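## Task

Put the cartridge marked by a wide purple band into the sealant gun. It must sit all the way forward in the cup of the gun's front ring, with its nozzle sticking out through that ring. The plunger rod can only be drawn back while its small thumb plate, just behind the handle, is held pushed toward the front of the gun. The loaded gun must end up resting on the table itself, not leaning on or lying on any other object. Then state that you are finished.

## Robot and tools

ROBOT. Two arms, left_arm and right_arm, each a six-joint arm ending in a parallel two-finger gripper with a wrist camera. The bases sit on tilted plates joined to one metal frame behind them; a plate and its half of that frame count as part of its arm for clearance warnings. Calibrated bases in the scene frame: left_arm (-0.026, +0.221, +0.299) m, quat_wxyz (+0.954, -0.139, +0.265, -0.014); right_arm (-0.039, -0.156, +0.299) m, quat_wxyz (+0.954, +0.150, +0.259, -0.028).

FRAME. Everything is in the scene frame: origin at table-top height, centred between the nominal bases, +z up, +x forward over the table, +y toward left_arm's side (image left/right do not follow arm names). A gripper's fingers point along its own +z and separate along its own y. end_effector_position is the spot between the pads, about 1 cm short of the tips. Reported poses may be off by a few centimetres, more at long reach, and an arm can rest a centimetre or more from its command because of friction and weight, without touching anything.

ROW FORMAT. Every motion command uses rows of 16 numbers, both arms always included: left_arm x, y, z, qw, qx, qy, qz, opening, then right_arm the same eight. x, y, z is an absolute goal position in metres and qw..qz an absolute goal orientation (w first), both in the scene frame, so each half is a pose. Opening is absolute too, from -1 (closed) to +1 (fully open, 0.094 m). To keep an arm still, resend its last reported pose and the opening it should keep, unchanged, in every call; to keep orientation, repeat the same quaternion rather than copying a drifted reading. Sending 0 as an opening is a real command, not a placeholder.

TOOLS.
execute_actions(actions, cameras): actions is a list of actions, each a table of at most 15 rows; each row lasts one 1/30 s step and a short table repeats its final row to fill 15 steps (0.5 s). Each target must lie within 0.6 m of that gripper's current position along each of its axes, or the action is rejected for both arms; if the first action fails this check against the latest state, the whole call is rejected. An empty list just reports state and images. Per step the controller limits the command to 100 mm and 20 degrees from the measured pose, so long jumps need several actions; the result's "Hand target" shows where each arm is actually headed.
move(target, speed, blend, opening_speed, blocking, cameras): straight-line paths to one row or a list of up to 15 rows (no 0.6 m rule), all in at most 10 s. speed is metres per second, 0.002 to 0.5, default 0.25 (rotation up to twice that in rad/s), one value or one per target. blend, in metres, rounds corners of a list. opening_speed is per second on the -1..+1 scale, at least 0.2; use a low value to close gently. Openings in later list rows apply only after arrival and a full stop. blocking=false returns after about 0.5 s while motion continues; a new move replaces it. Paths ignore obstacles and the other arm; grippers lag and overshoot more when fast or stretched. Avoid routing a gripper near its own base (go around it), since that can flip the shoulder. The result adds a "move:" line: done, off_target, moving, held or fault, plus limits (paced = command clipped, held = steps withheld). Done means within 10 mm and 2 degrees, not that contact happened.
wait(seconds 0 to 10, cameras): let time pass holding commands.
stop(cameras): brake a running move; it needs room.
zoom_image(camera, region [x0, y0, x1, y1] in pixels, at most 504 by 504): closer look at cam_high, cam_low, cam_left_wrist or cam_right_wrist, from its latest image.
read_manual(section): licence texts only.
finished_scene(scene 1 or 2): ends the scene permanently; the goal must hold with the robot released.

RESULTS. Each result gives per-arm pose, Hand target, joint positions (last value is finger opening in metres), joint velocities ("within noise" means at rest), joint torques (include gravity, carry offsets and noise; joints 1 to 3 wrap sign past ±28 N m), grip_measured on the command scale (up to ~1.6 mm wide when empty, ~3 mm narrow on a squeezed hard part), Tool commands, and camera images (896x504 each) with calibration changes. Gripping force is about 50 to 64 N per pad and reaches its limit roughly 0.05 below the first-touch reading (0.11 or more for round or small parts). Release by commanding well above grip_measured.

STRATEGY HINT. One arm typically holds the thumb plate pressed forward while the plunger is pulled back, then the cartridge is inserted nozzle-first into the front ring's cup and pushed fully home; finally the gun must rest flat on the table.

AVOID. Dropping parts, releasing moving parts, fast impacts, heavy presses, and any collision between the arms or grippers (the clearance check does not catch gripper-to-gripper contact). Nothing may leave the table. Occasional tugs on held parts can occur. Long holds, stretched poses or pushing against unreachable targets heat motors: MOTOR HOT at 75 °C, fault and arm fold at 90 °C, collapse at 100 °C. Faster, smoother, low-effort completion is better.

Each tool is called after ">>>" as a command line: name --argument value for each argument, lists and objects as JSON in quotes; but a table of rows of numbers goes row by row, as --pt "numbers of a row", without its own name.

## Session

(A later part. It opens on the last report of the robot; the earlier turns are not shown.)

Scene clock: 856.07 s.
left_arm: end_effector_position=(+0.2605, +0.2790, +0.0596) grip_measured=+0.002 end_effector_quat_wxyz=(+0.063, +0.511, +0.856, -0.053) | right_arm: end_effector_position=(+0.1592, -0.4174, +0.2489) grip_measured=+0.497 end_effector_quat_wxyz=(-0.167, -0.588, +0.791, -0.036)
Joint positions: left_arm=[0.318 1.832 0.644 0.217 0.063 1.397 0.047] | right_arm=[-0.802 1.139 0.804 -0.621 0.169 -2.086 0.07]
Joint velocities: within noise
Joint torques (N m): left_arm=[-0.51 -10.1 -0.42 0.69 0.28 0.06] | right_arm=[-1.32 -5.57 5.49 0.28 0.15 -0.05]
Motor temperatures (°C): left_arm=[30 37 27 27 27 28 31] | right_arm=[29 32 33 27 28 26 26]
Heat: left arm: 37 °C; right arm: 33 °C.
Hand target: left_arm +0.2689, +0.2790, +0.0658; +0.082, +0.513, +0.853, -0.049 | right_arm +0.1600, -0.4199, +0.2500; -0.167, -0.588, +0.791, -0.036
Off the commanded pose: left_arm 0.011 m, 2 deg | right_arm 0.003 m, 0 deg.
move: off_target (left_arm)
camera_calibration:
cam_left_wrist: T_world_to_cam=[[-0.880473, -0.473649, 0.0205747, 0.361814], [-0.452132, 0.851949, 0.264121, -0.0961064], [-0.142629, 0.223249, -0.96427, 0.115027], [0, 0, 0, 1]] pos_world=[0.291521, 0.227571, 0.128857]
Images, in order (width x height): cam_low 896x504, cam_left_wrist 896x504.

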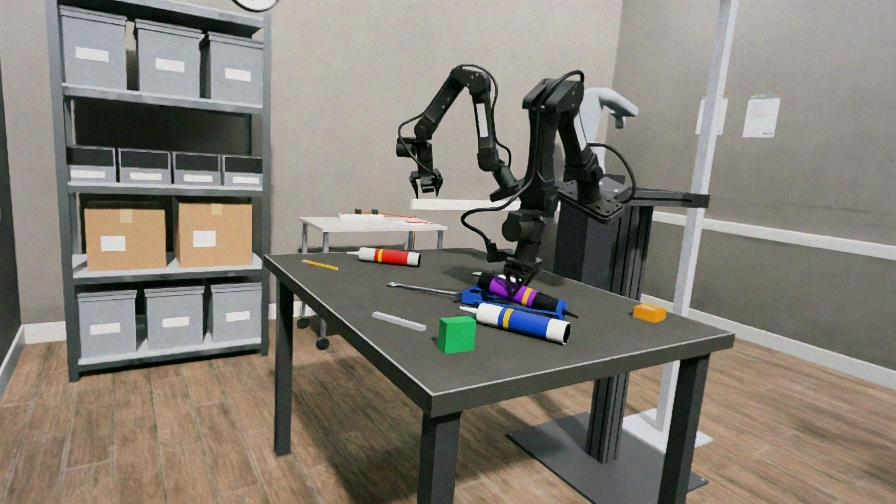

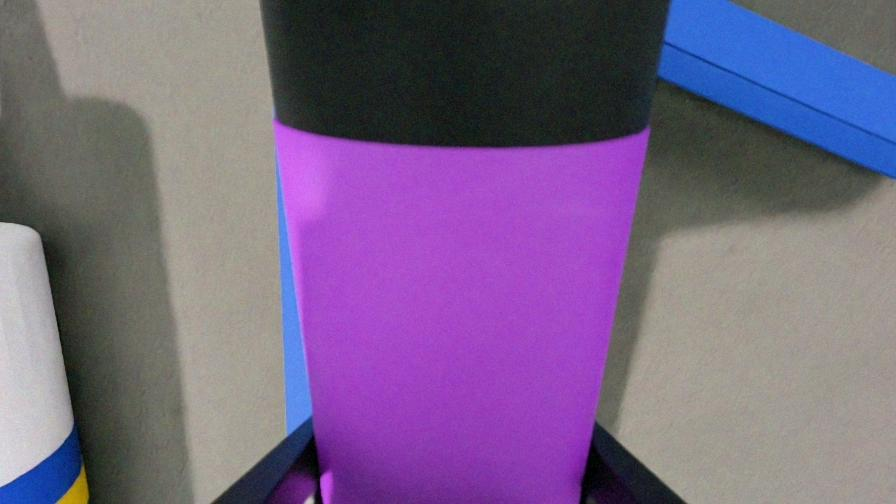

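>>> move --target '[0.270,0.288,0.0645,0.0822,0.5127,0.8533,-0.0494,-0.15,0.16,-0.42,0.25,-0.167,-0.588,0.791,-0.036,0.5]' --speed 0.05 --cameras '["cam_left_wrist","cam_low"]'

>>> zoom_image --camera "cam_low" --region '[520, 285, 580, 330]'

>>> zoom_image --camera "cam_low" --region '[440, 260, 520, 320]'

Scene clock: 868.63 s.
left_arm: end_effector_position=(+0.2606, +0.2877, +0.0589) grip_measured=+0.002 end_effector_quat_wxyz=(+0.066, +0.509, +0.856, -0.051) | right_arm: end_effector_position=(+0.1592, -0.4174, +0.2489) grip_measured=+0.497 end_effector_quat_wxyz=(-0.167, -0.588, +0.791, -0.036)
Joint positions: left_arm=[0.349 1.832 0.649 0.218 0.083 1.418 0.047] | right_arm=[-0.802 1.139 0.804 -0.621 0.169 -2.086 0.07]
Joint velocities: within noise
Joint torques (N m): left_arm=[-0.62 -9.85 0.65 0.54 0.25 0.09] | right_arm=[-1.26 -5.67 5.52 0.29 0.17 -0.05]
Motor temperatures (°C): left_arm=[30 37 27 27 27 28 31] | right_arm=[29 32 33 27 28 26 26]
Heat: left arm: 37 °C; right arm: 33 °C.
Hand target: left_arm +0.2699, +0.2880, +0.0644; +0.082, +0.513, +0.853, -0.049 | right_arm +0.1600, -0.4199, +0.2500; -0.167, -0.588, +0.791, -0.036
Off the commanded pose: left_arm 0.011 m, 2 deg | right_arm 0.003 m, 0 deg.
move: off_target (left_arm)
camera_calibration:
cam_left_wrist: T_world_to_cam=[[-0.878362, -0.477778, 0.0144185, 0.367007], [-0.457885, 0.849682, 0.2615, -0.101088], [-0.13719, 0.22309, -0.965096, 0.111075], [0, 0, 0, 1]] pos_world=[0.291317, 0.236461, 0.128341]
Images, in order (width x height): cam_low 896x504, cam_left_wrist 896x504.

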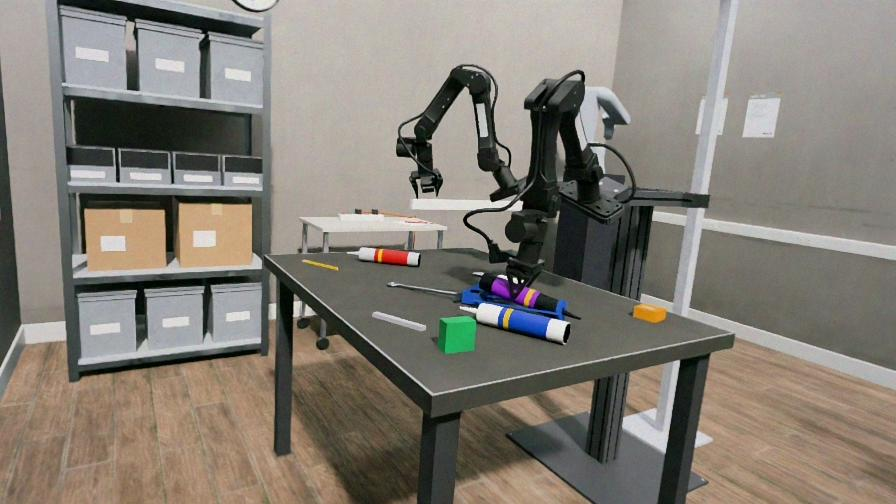

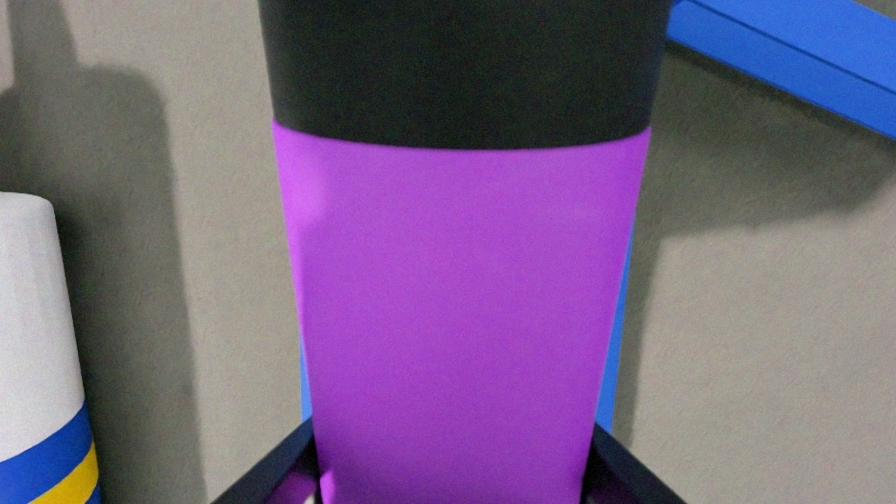

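Scaled by 8.400.

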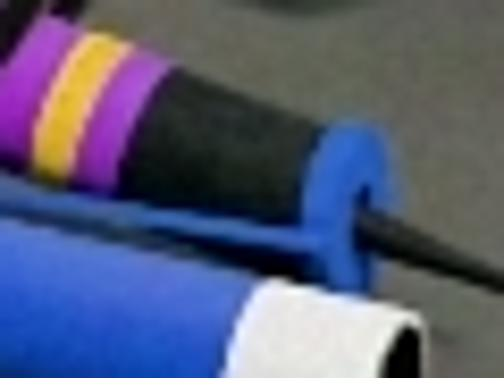

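Scaled by 6.300.

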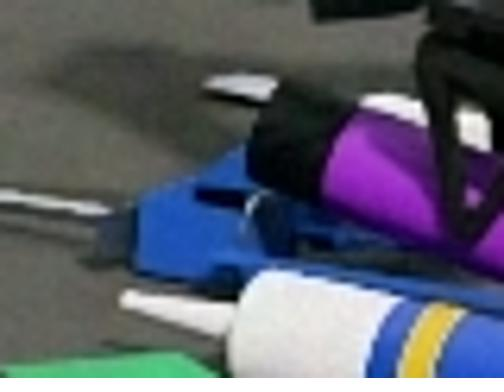

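>>> move --target '[0.2675,0.2935,0.0635,0.0822,0.5127,0.8533,-0.0494,-0.15,0.16,-0.42,0.25,-0.167,-0.588,0.791,-0.036,0.5]' --speed 0.05 --cameras '["cam_left_wrist","cam_low"]'

>>> zoom_image --camera "cam_low" --region '[520, 285, 600, 330]'

>>> zoom_image --camera "cam_low" --region '[440, 260, 520, 320]'

Scene clock: 877.40 s.
left_arm: end_effector_position=(+0.2591, +0.2924, +0.0586) grip_measured=+0.002 end_effector_quat_wxyz=(+0.068, +0.508, +0.857, -0.052) | right_arm: end_effector_position=(+0.1592, -0.4174, +0.2489) grip_measured=+0.497 end_effector_quat_wxyz=(-0.167, -0.588, +0.791, -0.036)
Joint positions: left_arm=[0.37 1.832 0.649 0.218 0.099 1.433 0.047] | right_arm=[-0.802 1.139 0.804 -0.621 0.169 -2.086 0.07]
Joint velocities: within noise
Joint torques (N m): left_arm=[-0.18 -9.55 0.8 0.52 0.26 0.12] | right_arm=[-1.25 -5.63 5.49 0.28 0.19 -0.05]
Motor temperatures (°C): left_arm=[30 37 27 27 27 28 31] | right_arm=[29 31 33 27 28 26 26]
Heat: left arm: 37 °C; right arm: 33 °C.
Hand target: left_arm +0.2674, +0.2935, +0.0634; +0.082, +0.513, +0.853, -0.049 | right_arm +0.1600, -0.4199, +0.2500; -0.167, -0.588, +0.791, -0.036
Off the commanded pose: left_arm 0.010 m, 2 deg | right_arm 0.003 m, 0 deg.
move: done
camera_calibration:
cam_left_wrist: T_world_to_cam=[[-0.877169, -0.479978, 0.013988, 0.368324], [-0.460761, 0.849536, 0.25688, -0.104561], [-0.13518, 0.218882, -0.966342, 0.110342], [0, 0, 0, 1]] pos_world=[0.289821, 0.241464, 0.128336]
Images, in order (width x height): cam_low 896x504, cam_left_wrist 896x504.

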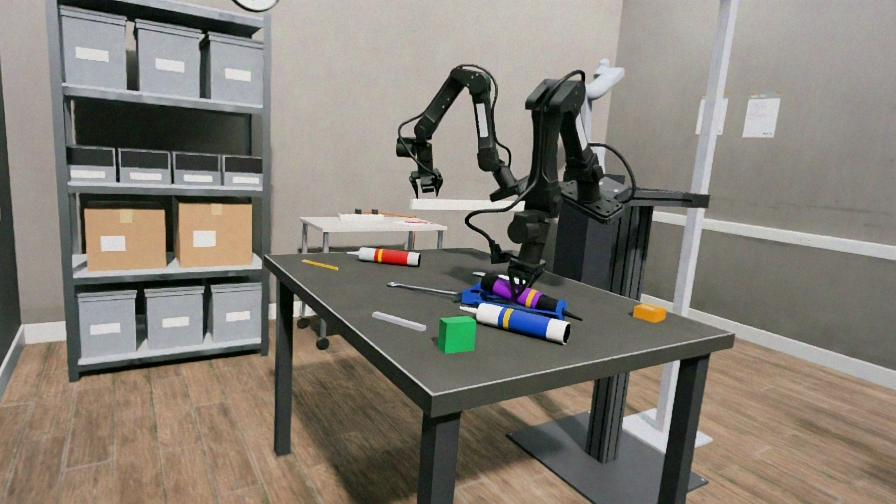

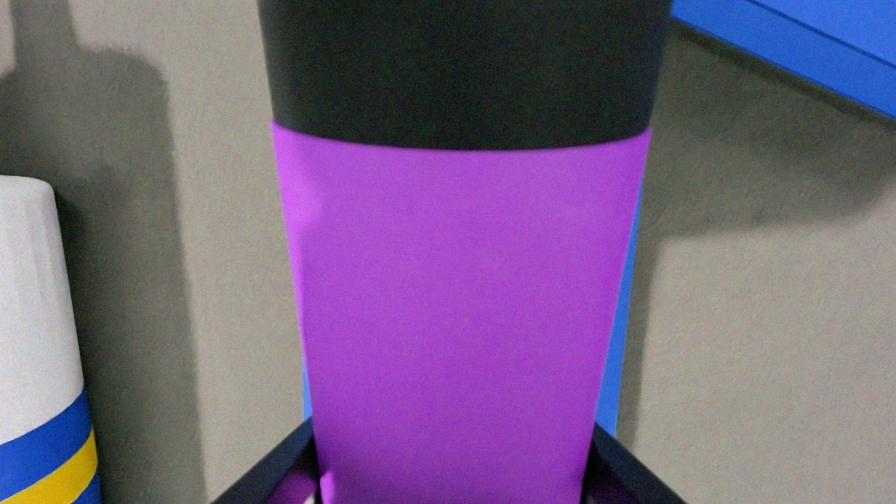

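Scaled by 6.300.

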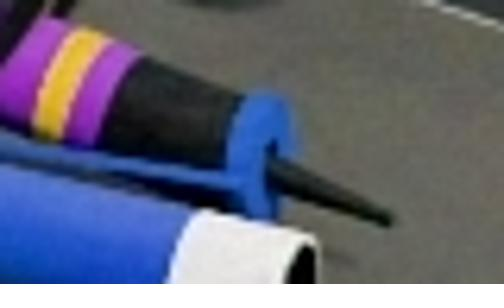

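Scaled by 6.300.

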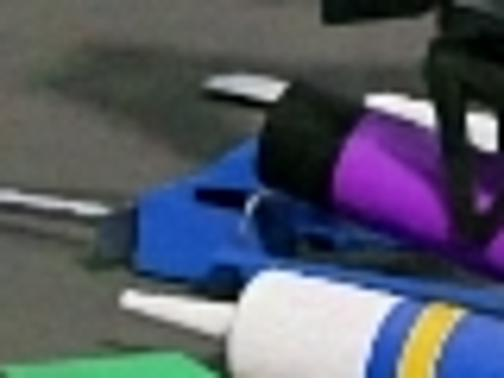

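>>> move --target '[0.2670,0.2955,0.056,0.0598,0.5137,0.8551,-0.0359,-0.15,0.16,-0.42,0.25,-0.167,-0.588,0.791,-0.036,0.5]' --speed 0.04 --cameras '["cam_left_wrist","cam_low"]'

>>> zoom_image --camera "cam_low" --region '[520, 285, 600, 330]'

>>> zoom_image --camera "cam_low" --region '[440, 260, 520, 320]'

Scene clock: 901.67 s.
left_arm: end_effector_position=(+0.2648, +0.2959, +0.0582) grip_measured=+0.002 end_effector_quat_wxyz=(+0.061, +0.513, +0.855, -0.039) | right_arm: end_effector_position=(+0.1592, -0.4174, +0.2489) grip_measured=+0.497 end_effector_quat_wxyz=(-0.167, -0.588, +0.791, -0.036)
Joint positions: left_arm=[0.357 1.832 0.663 0.218 0.065 1.433 0.047] | right_arm=[-0.802 1.139 0.804 -0.621 0.169 -2.086 0.07]
Joint velocities: within noise
Joint torques (N m): left_arm=[-1.4 -6.89 1.26 0.66 -0.05 -0.08] | right_arm=[-1.36 -5.61 5.45 0.28 0.16 -0.05]
Motor temperatures (°C): left_arm=[29 37 27 27 27 28 31] | right_arm=[29 31 33 27 28 26 26]
Heat: left arm: 37 °C; right arm: 33 °C.
Hand target: left_arm +0.2669, +0.2955, +0.0560; +0.060, +0.514, +0.855, -0.036 | right_arm +0.1600, -0.4199, +0.2500; -0.167, -0.588, +0.791, -0.036
Off the commanded pose: left_arm 0.003 m, 0 deg | right_arm 0.003 m, 0 deg.
move: done
camera_calibration:
cam_left_wrist: T_world_to_cam=[[-0.881644, -0.4719, -0.00382815, 0.374827], [-0.453794, 0.845536, 0.281318, -0.106962], [-0.129517, 0.249759, -0.959607, 0.098937], [0, 0, 0, 1]] pos_world=[0.294739, 0.242611, 0.126466]
Images, in order (width x height): cam_low 896x504, cam_left_wrist 896x504.

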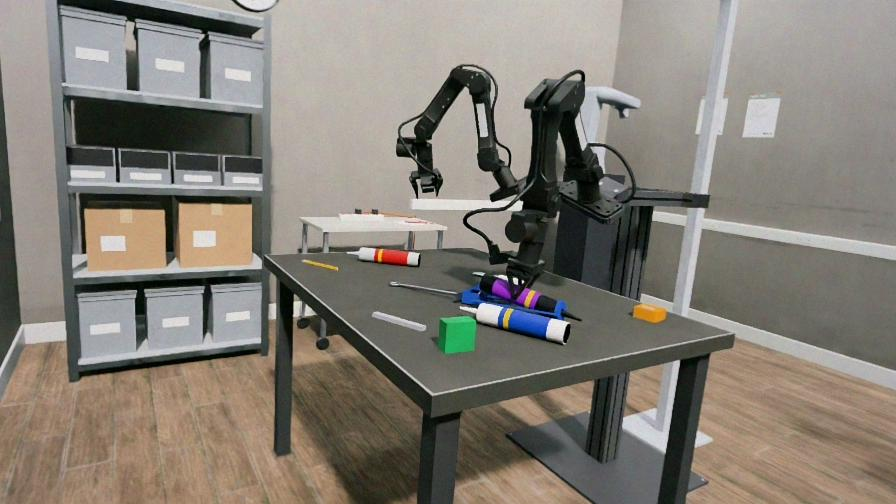

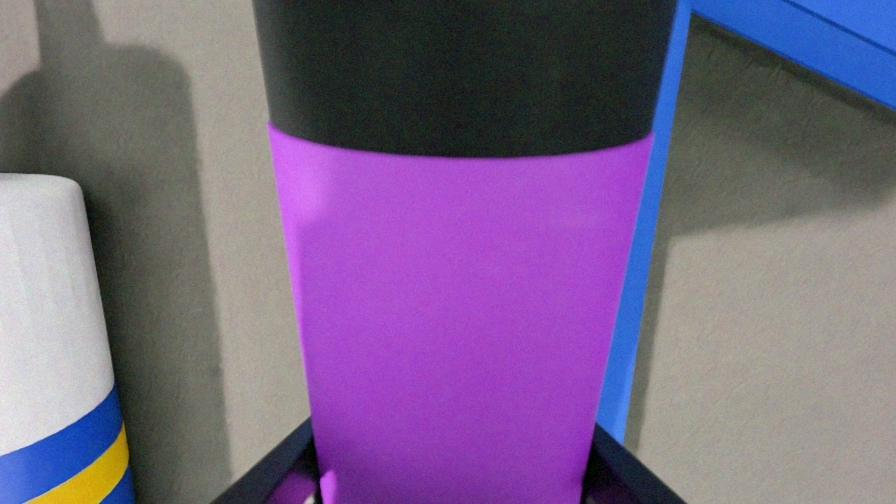

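Scaled by 6.300.

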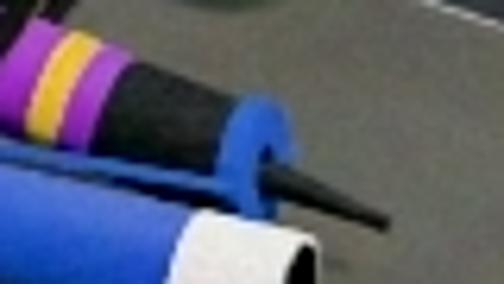

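Scaled by 6.300.

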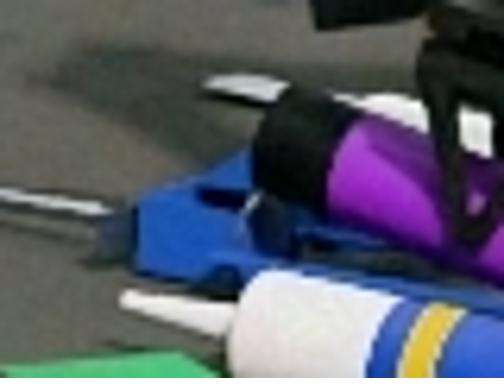

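>>> move --target '[0.262,0.2945,0.055,0.0593,0.5257,0.8478,-0.0368,-0.15,0.16,-0.42,0.25,-0.167,-0.588,0.791,-0.036,0.5]' --speed 0.04 --cameras '["cam_left_wrist","cam_low"]'

>>> zoom_image --camera "cam_low" --region '[520, 285, 600, 330]'

>>> zoom_image --camera "cam_low" --region '[440, 260, 520, 320]'

Scene clock: 913.47 s.
left_arm: end_effector_position=(+0.2647, +0.2960, +0.0582) grip_measured=+0.002 end_effector_quat_wxyz=(+0.061, +0.518, +0.852, -0.038) | right_arm: end_effector_position=(+0.1592, -0.4174, +0.2489) grip_measured=+0.497 end_effector_quat_wxyz=(-0.167, -0.588, +0.791, -0.036)
Joint positions: left_arm=[0.357 1.832 0.663 0.218 0.063 1.444 0.047] | right_arm=[-0.802 1.139 0.804 -0.621 0.169 -2.086 0.07]
Joint velocities: within noise
Joint torques (N m): left_arm=[-0.98 -6.63 -0.18 0.8 0.01 0.18] | right_arm=[-1.32 -5.57 5.52 0.3 0.16 -0.06]
Motor temperatures (°C): left_arm=[29 36 27 27 27 28 31] | right_arm=[29 31 33 27 28 26 26]
Heat: left arm: 36 °C; right arm: 33 °C.
Hand target: left_arm +0.2619, +0.2944, +0.0551; +0.059, +0.526, +0.848, -0.037 | right_arm +0.1600, -0.4199, +0.2500; -0.167, -0.588, +0.791, -0.036
Off the commanded pose: left_arm 0.004 m, 1 deg | right_arm 0.003 m, 0 deg.
move: done
camera_calibration:
cam_left_wrist: T_world_to_cam=[[-0.886888, -0.461951, -0.00556749, 0.373377], [-0.444579, 0.850135, 0.282169, -0.110862], [-0.125615, 0.252727, -0.959349, 0.0969799], [0, 0, 0, 1]] pos_world=[0.294038, 0.24222, 0.126398]
Images, in order (width x height): cam_low 896x504, cam_left_wrist 896x504.

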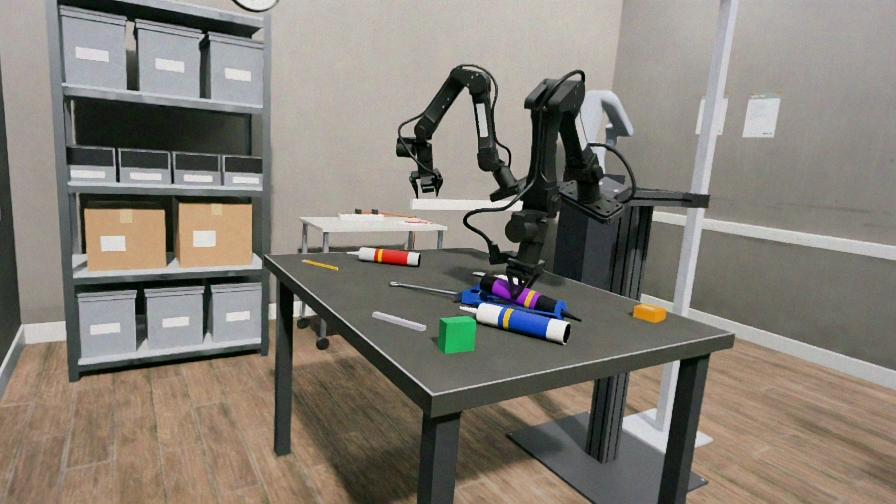

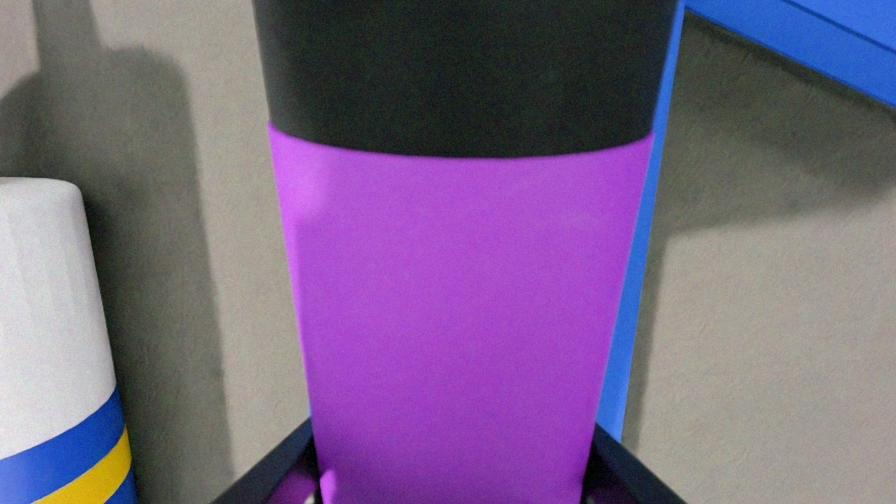

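Scaled by 6.300.

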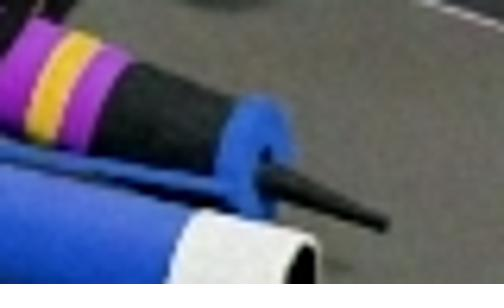

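Scaled by 6.300.

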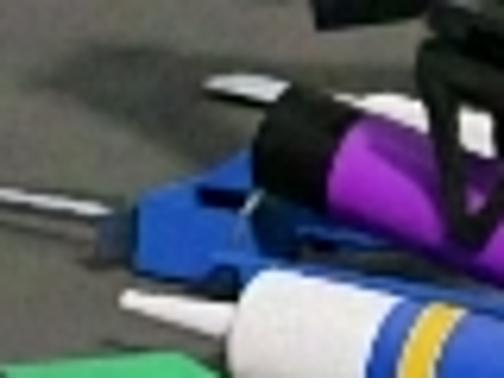

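>>> move --target '[0.2585,0.2935,0.053,0.0593,0.5257,0.8478,-0.0368,-0.15,0.16,-0.42,0.25,-0.167,-0.588,0.791,-0.036,0.5]' --speed 0.03 --cameras '["cam_left_wrist","cam_low"]'

>>> zoom_image --camera "cam_low" --region '[520, 285, 600, 330]'

>>> zoom_image --camera "cam_low" --region '[440, 260, 520, 320]'

Scene clock: 919.27 s.
left_arm: end_effector_position=(+0.2636, +0.2955, +0.0570) grip_measured=+0.002 end_effector_quat_wxyz=(+0.064, +0.521, +0.851, -0.035) | right_arm: end_effector_position=(+0.1592, -0.4174, +0.2489) grip_measured=+0.497 end_effector_quat_wxyz=(-0.167, -0.588, +0.791, -0.036)
Joint positions: left_arm=[0.357 1.837 0.652 0.242 0.063 1.451 0.047] | right_arm=[-0.802 1.139 0.804 -0.621 0.169 -2.086 0.07]
Joint velocities: within noise
Joint torques (N m): left_arm=[-0.92 -6.41 -0.24 0.77 -0.01 0.08] | right_arm=[-1.33 -5.67 5.55 0.3 0.16 -0.06]
Motor temperatures (°C): left_arm=[29 35 27 27 27 28 31] | right_arm=[29 31 33 27 28 26 26]
Heat: left arm: 35 °C; right arm: 33 °C.
Hand target: left_arm +0.2585, +0.2934, +0.0532; +0.059, +0.526, +0.848, -0.037 | right_arm +0.1600, -0.4199, +0.2500; -0.167, -0.588, +0.791, -0.036
Off the commanded pose: left_arm 0.007 m, 1 deg | right_arm 0.003 m, 0 deg.
move: done
camera_calibration:
cam_left_wrist: T_world_to_cam=[[-0.889479, -0.45676, -0.0140458, 0.371736], [-0.441877, 0.851848, 0.281246, -0.111742], [-0.116497, 0.256369, -0.959533, 0.0923118], [0, 0, 0, 1]] pos_world=[0.292029, 0.241316, 0.125225]
Images, in order (width x height): cam_low 896x504, cam_left_wrist 896x504.

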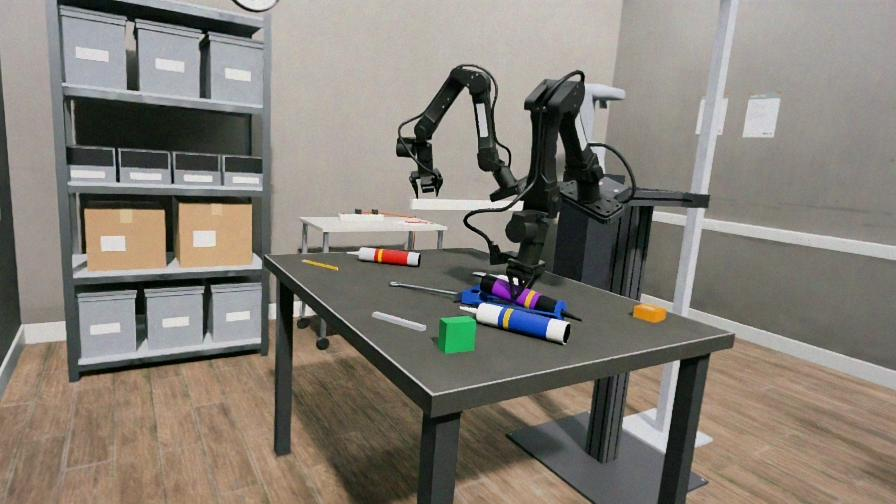

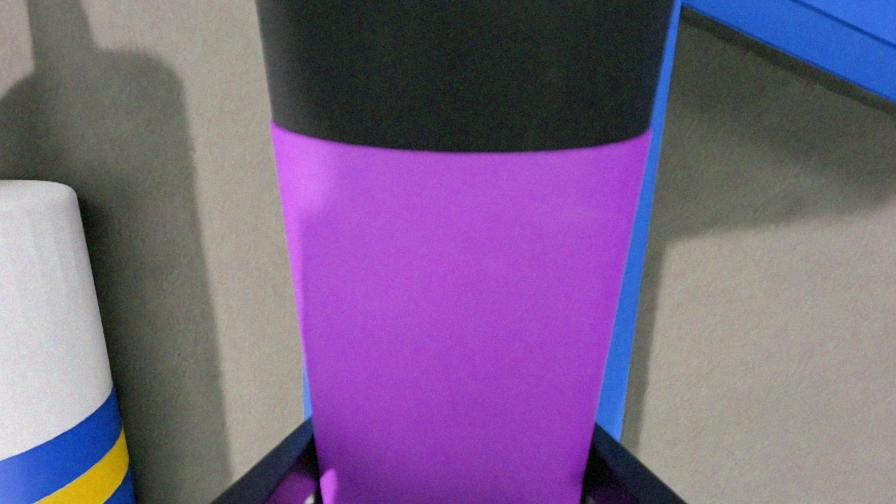

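Scaled by 6.300.

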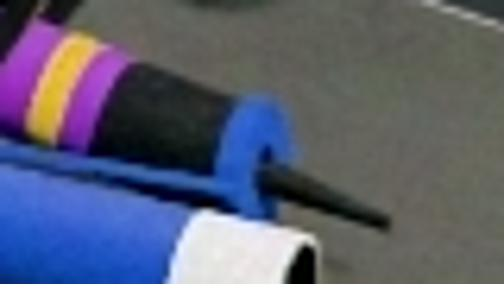

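Scaled by 6.300.

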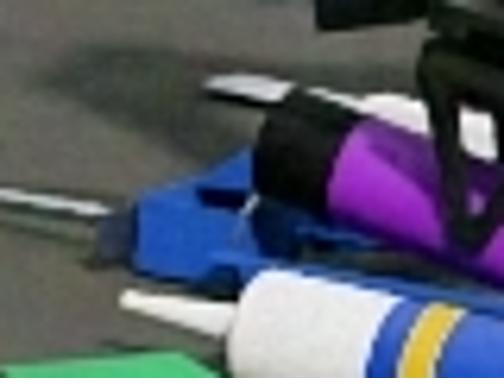

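>>> move --target '[0.2565,0.2940,0.047,0.0408,0.5264,0.8489,-0.0253,-0.15,0.16,-0.42,0.25,-0.167,-0.588,0.791,-0.036,0.5]' --speed 0.03 --cameras '["cam_left_wrist","cam_low"]'

>>> zoom_image --camera "cam_low" --region '[520, 285, 600, 330]'

>>> zoom_image --camera "cam_low" --region '[440, 260, 520, 320]'

Scene clock: 931.10 s.
left_arm: end_effector_position=(+0.2596, +0.2949, +0.0511) grip_measured=+0.002 end_effector_quat_wxyz=(+0.047, +0.528, +0.848, -0.025) | right_arm: end_effector_position=(+0.1592, -0.4174, +0.2489) grip_measured=+0.497 end_effector_quat_wxyz=(-0.167, -0.588, +0.791, -0.036)
Joint positions: left_arm=[0.338 1.864 0.652 0.262 0.015 1.451 0.047] | right_arm=[-0.802 1.139 0.804 -0.621 0.169 -2.086 0.07]
Joint velocities: within noise
Joint torques (N m): left_arm=[-1.39 -6.13 0.18 0.72 -0.08 -0.13] | right_arm=[-1.25 -5.61 5.44 0.29 0.16 -0.04]
Motor temperatures (°C): left_arm=[29 35 27 27 26 28 31] | right_arm=[29 31 33 27 28 26 26]
Heat: left arm: 35 °C; right arm: 33 °C.
Hand target: left_arm +0.2563, +0.2939, +0.0471; +0.041, +0.527, +0.849, -0.026 | right_arm +0.1600, -0.4199, +0.2500; -0.167, -0.588, +0.791, -0.036
Off the commanded pose: left_arm 0.005 m, 1 deg | right_arm 0.003 m, 0 deg.
move: done
camera_calibration:
cam_left_wrist: T_world_to_cam=[[-0.896517, -0.442793, -0.0138598, 0.365574], [-0.423871, 0.84827, 0.317445, -0.11687], [-0.128805, 0.290469, -0.948176, 0.0789506], [0, 0, 0, 1]] pos_world=[0.288375, 0.238078, 0.117025]
Images, in order (width x height): cam_low 896x504, cam_left_wrist 896x504.

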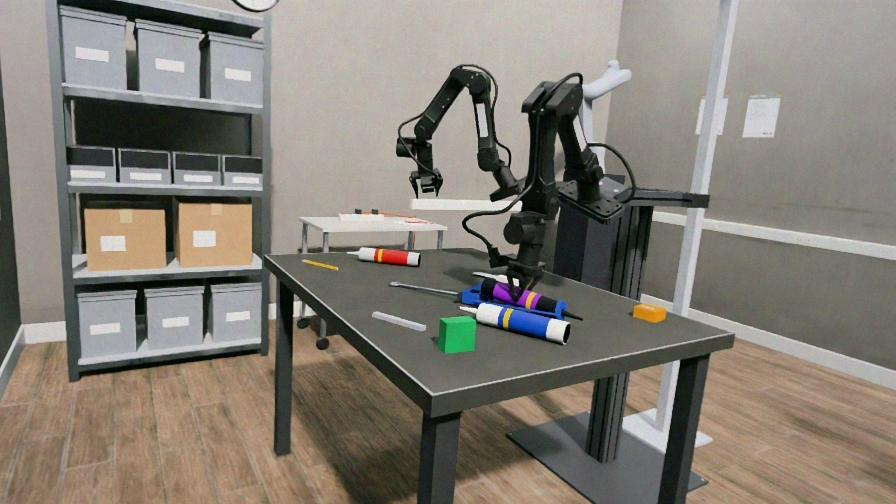

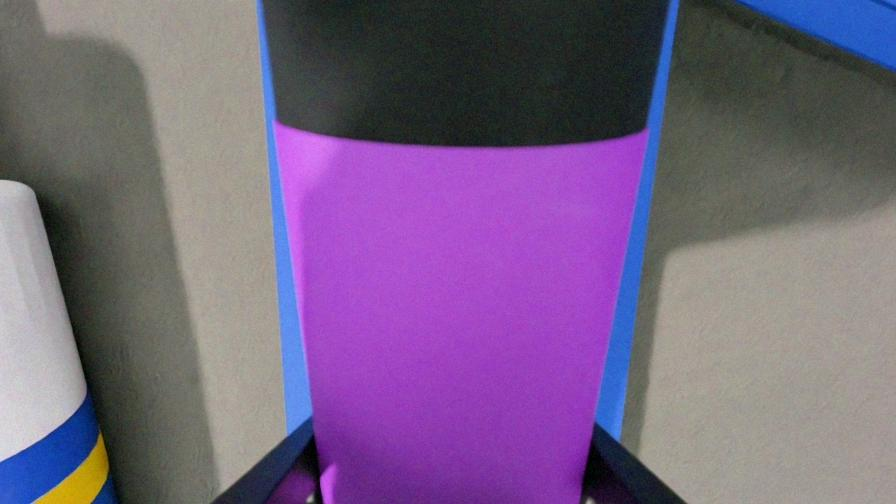

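Scaled by 6.300.

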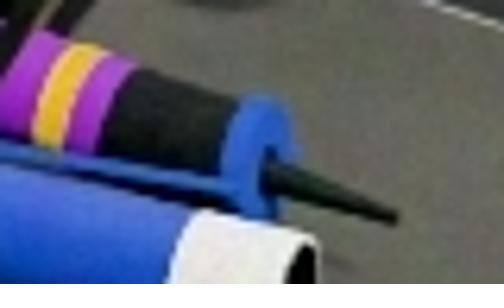

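Scaled by 6.300.

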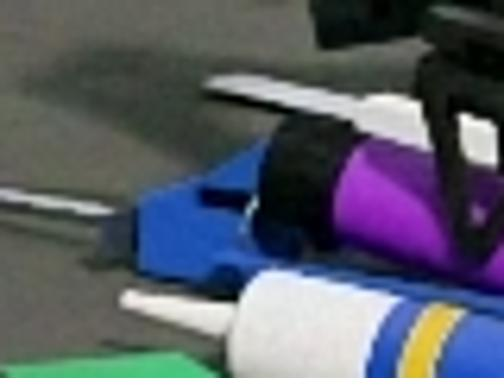

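>>> move --target '[0.2555,0.2965,0.0405,0.0223,0.5268,0.8496,-0.0138,-0.15,0.16,-0.42,0.25,-0.167,-0.588,0.791,-0.036,0.5]' --speed 0.03 --cameras '["cam_left_wrist","cam_low"]'

>>> zoom_image --camera "cam_low" --region '[520, 285, 600, 330]'

>>> zoom_image --camera "cam_low" --region '[440, 260, 520, 320]'

Scene clock: 940.00 s.
left_arm: end_effector_position=(+0.2579, +0.2961, +0.0447) grip_measured=+0.002 end_effector_quat_wxyz=(+0.030, +0.529, +0.848, -0.016) | right_arm: end_effector_position=(+0.1592, -0.4174, +0.2489) grip_measured=+0.497 end_effector_quat_wxyz=(-0.167, -0.588, +0.791, -0.036)
Joint positions: left_arm=[0.322 1.894 0.665 0.271 -0.032 1.439 0.047] | right_arm=[-0.802 1.139 0.804 -0.621 0.169 -2.086 0.07]
Joint velocities: within noise
Joint torques (N m): left_arm=[-1.29 -6.27 0.44 0.72 -0.14 -0.1] | right_arm=[-1.21 -5.61 5.56 0.3 0.2 -0.05]
Motor temperatures (°C): left_arm=[29 34 27 27 26 28 31] | right_arm=[29 31 33 27 28 26 26]
Heat: left arm: 34 °C; right arm: 33 °C.
Hand target: left_arm +0.2555, +0.2965, +0.0407; +0.022, +0.527, +0.850, -0.014 | right_arm +0.1600, -0.4199, +0.2500; -0.167, -0.588, +0.791, -0.036
Off the commanded pose: left_arm 0.005 m, 1 deg | right_arm 0.003 m, 0 deg.
move: done
camera_calibration:
cam_left_wrist: T_world_to_cam=[[-0.897196, -0.441497, -0.0109694, 0.364169], [-0.416423, 0.837449, 0.353936, -0.116913], [-0.147075, 0.322118, -0.935205, 0.0670771], [0, 0, 0, 1]] pos_world=[0.287911, 0.237081, 0.108105]
Images, in order (width x height): cam_low 896x504, cam_left_wrist 896x504.

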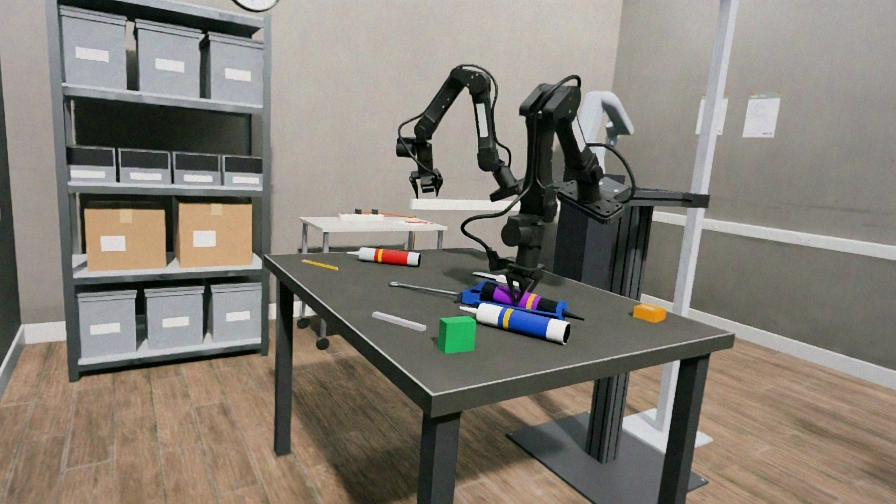

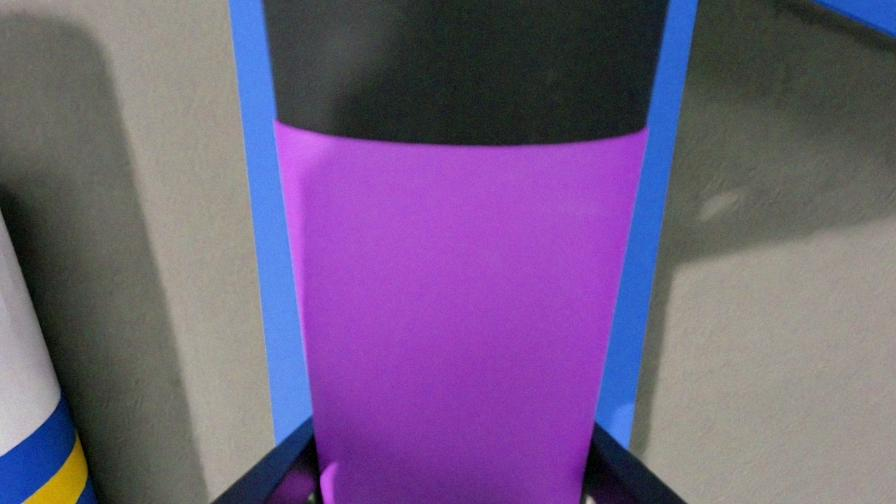

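Scaled by 6.300.

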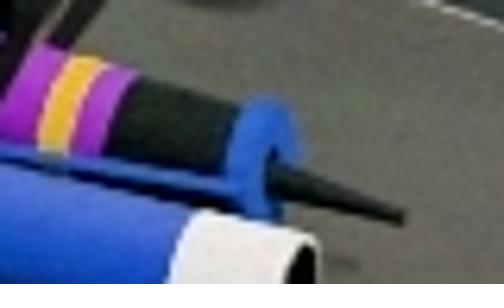

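Scaled by 6.300.

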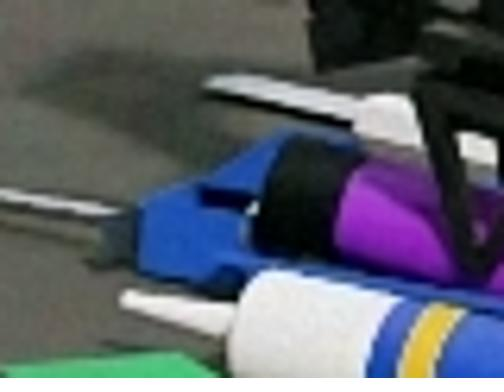

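>>> move --target '[0.2545,0.2990,0.035,0.0074,0.5270,0.8499,-0.0046,-0.15,0.16,-0.42,0.25,-0.167,-0.588,0.791,-0.036,0.5]' --speed 0.03 --cameras '["cam_left_wrist","cam_low"]'

>>> zoom_image --camera "cam_low" --region '[520, 285, 600, 330]'

>>> zoom_image --camera "cam_low" --region '[440, 260, 520, 320]'

Scene clock: 946.17 s.
left_arm: end_effector_position=(+0.2571, +0.2982, +0.0392) grip_measured=+0.002 end_effector_quat_wxyz=(+0.016, +0.529, +0.849, -0.008) | right_arm: end_effector_position=(+0.1592, -0.4174, +0.2489) grip_measured=+0.497 end_effector_quat_wxyz=(-0.167, -0.588, +0.791, -0.036)
Joint positions: left_arm=[0.311 1.92 0.681 0.276 -0.071 1.429 0.047] | right_arm=[-0.802 1.139 0.804 -0.621 0.169 -2.086 0.07]
Joint velocities: within noise
Joint torques (N m): left_arm=[-1.2 -6.34 0.32 0.74 -0.15 -0.08] | right_arm=[-1.32 -5.64 5.57 0.27 0.18 -0.04]
Motor temperatures (°C): left_arm=[29 34 27 27 26 28 31] | right_arm=[29 31 33 27 28 26 26]
Heat: left arm: 34 °C; right arm: 33 °C.
Hand target: left_arm +0.2545, +0.2991, +0.0352; +0.008, +0.527, +0.850, -0.005 | right_arm +0.1600, -0.4199, +0.2500; -0.167, -0.588, +0.791, -0.036
Off the commanded pose: left_arm 0.005 m, 1 deg | right_arm 0.003 m, 0 deg.
move: done
camera_calibration:
cam_left_wrist: T_world_to_cam=[[-0.897124, -0.441668, -0.00988413, 0.364312], [-0.411082, 0.826384, 0.384839, -0.116338], [-0.161803, 0.349312, -0.922931, 0.0563302], [0, 0, 0, 1]] pos_world=[0.288123, 0.237368, 0.100361]
Images, in order (width x height): cam_low 896x504, cam_left_wrist 896x504.

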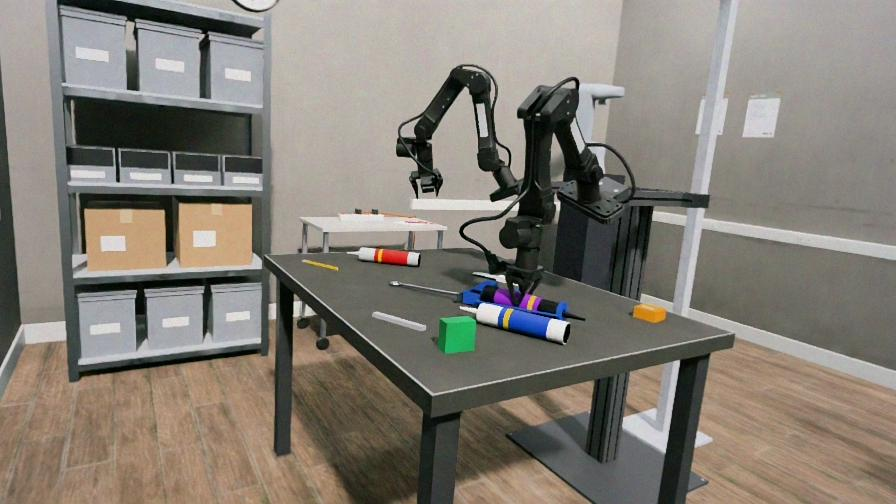

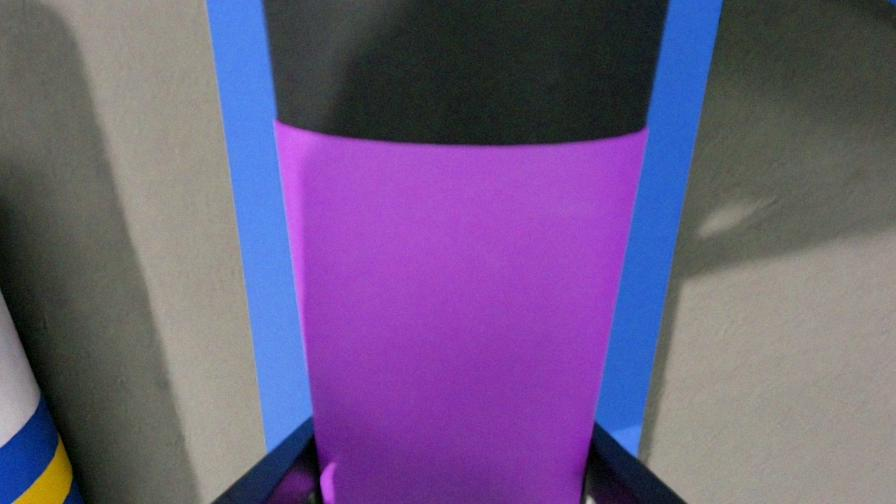

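Scaled by 6.300.

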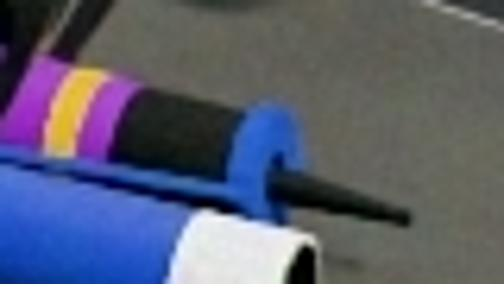

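Scaled by 6.300.

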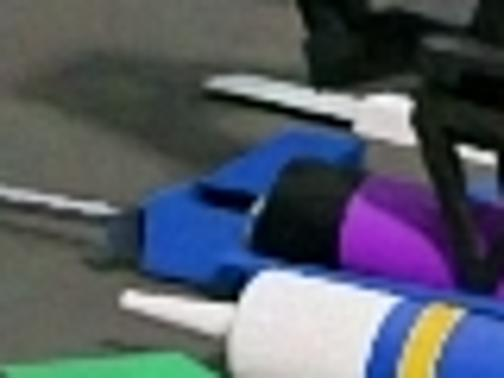

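>>> move --target '[0.2540,0.3005,0.030,0,0.5270,0.8499,0,-0.15,0.16,-0.42,0.25,-0.167,-0.588,0.791,-0.036,0.5]' --speed 0.03 --cameras '["cam_left_wrist","cam_low"]'

>>> zoom_image --camera "cam_low" --region '[520, 285, 600, 330]'

>>> zoom_image --camera "cam_low" --region '[440, 260, 520, 320]'

Scene clock: 955.87 s.
left_arm: end_effector_position=(+0.2562, +0.2996, +0.0344) grip_measured=+0.002 end_effector_quat_wxyz=(+0.008, +0.529, +0.848, -0.005) | right_arm: end_effector_position=(+0.1592, -0.4174, +0.2489) grip_measured=+0.497 end_effector_quat_wxyz=(-0.167, -0.588, +0.791, -0.036)
Joint positions: left_arm=[0.308 1.943 0.693 0.282 -0.089 1.427 0.047] | right_arm=[-0.802 1.139 0.804 -0.621 0.169 -2.086 0.07]
Joint velocities: within noise
Joint torques (N m): left_arm=[-1.28 -6.32 0.25 0.74 -0.2 -0.13] | right_arm=[-1.32 -5.64 5.52 0.28 0.19 -0.06]
Motor temperatures (°C): left_arm=[29 34 27 27 26 28 31] | right_arm=[29 31 33 27 28 26 26]
Heat: left arm: 34 °C; right arm: 33 °C.
Hand target: left_arm +0.2540, +0.3005, +0.0302; +0.000, +0.527, +0.850, +0.000 | right_arm +0.1600, -0.4199, +0.2500; -0.167, -0.588, +0.791, -0.036
Off the commanded pose: left_arm 0.005 m, 1 deg | right_arm 0.003 m, 0 deg.
move: done
camera_calibration:
cam_left_wrist: T_world_to_cam=[[-0.897523, -0.440905, -0.00748551, 0.363767], [-0.40678, 0.821264, 0.400069, -0.11608], [-0.170245, 0.362116, -0.916455, 0.0493506], [0, 0, 0, 1]] pos_world=[0.287672, 0.237848, 0.0943903]
Images, in order (width x height): cam_low 896x504, cam_left_wrist 896x504.

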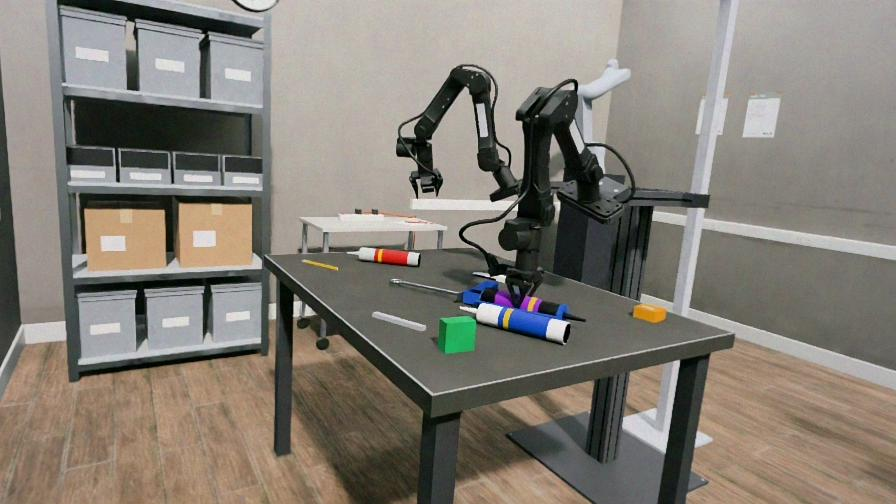

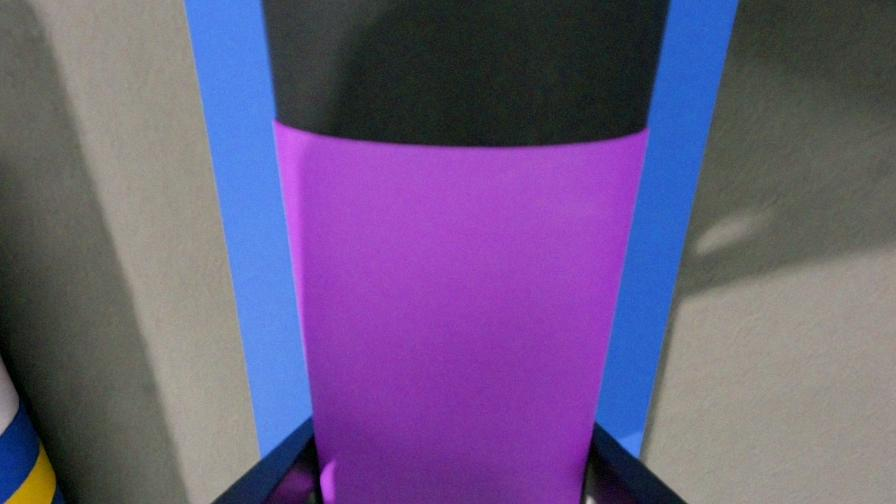

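Scaled by 6.300.

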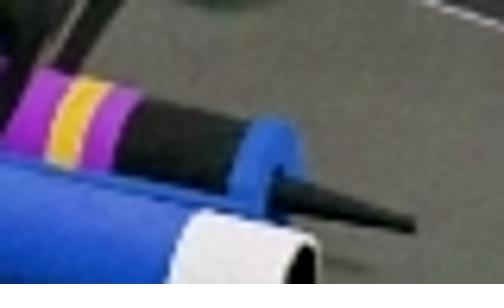

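Scaled by 6.300.

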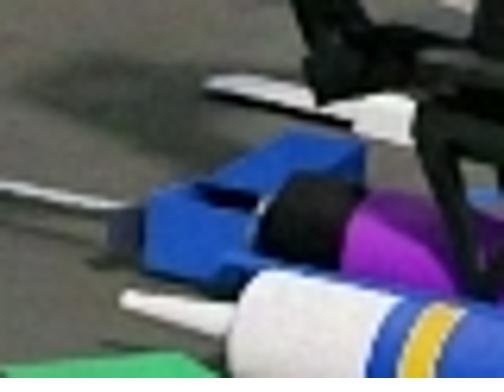

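>>> zoom_image --camera "cam_low" --region '[430, 250, 610, 350]'

Scaled by 2.800.

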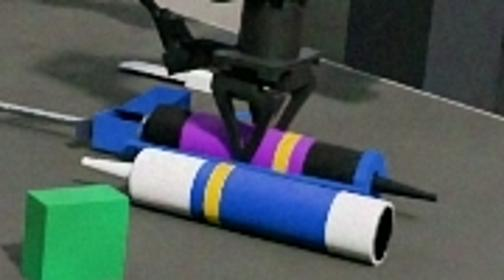

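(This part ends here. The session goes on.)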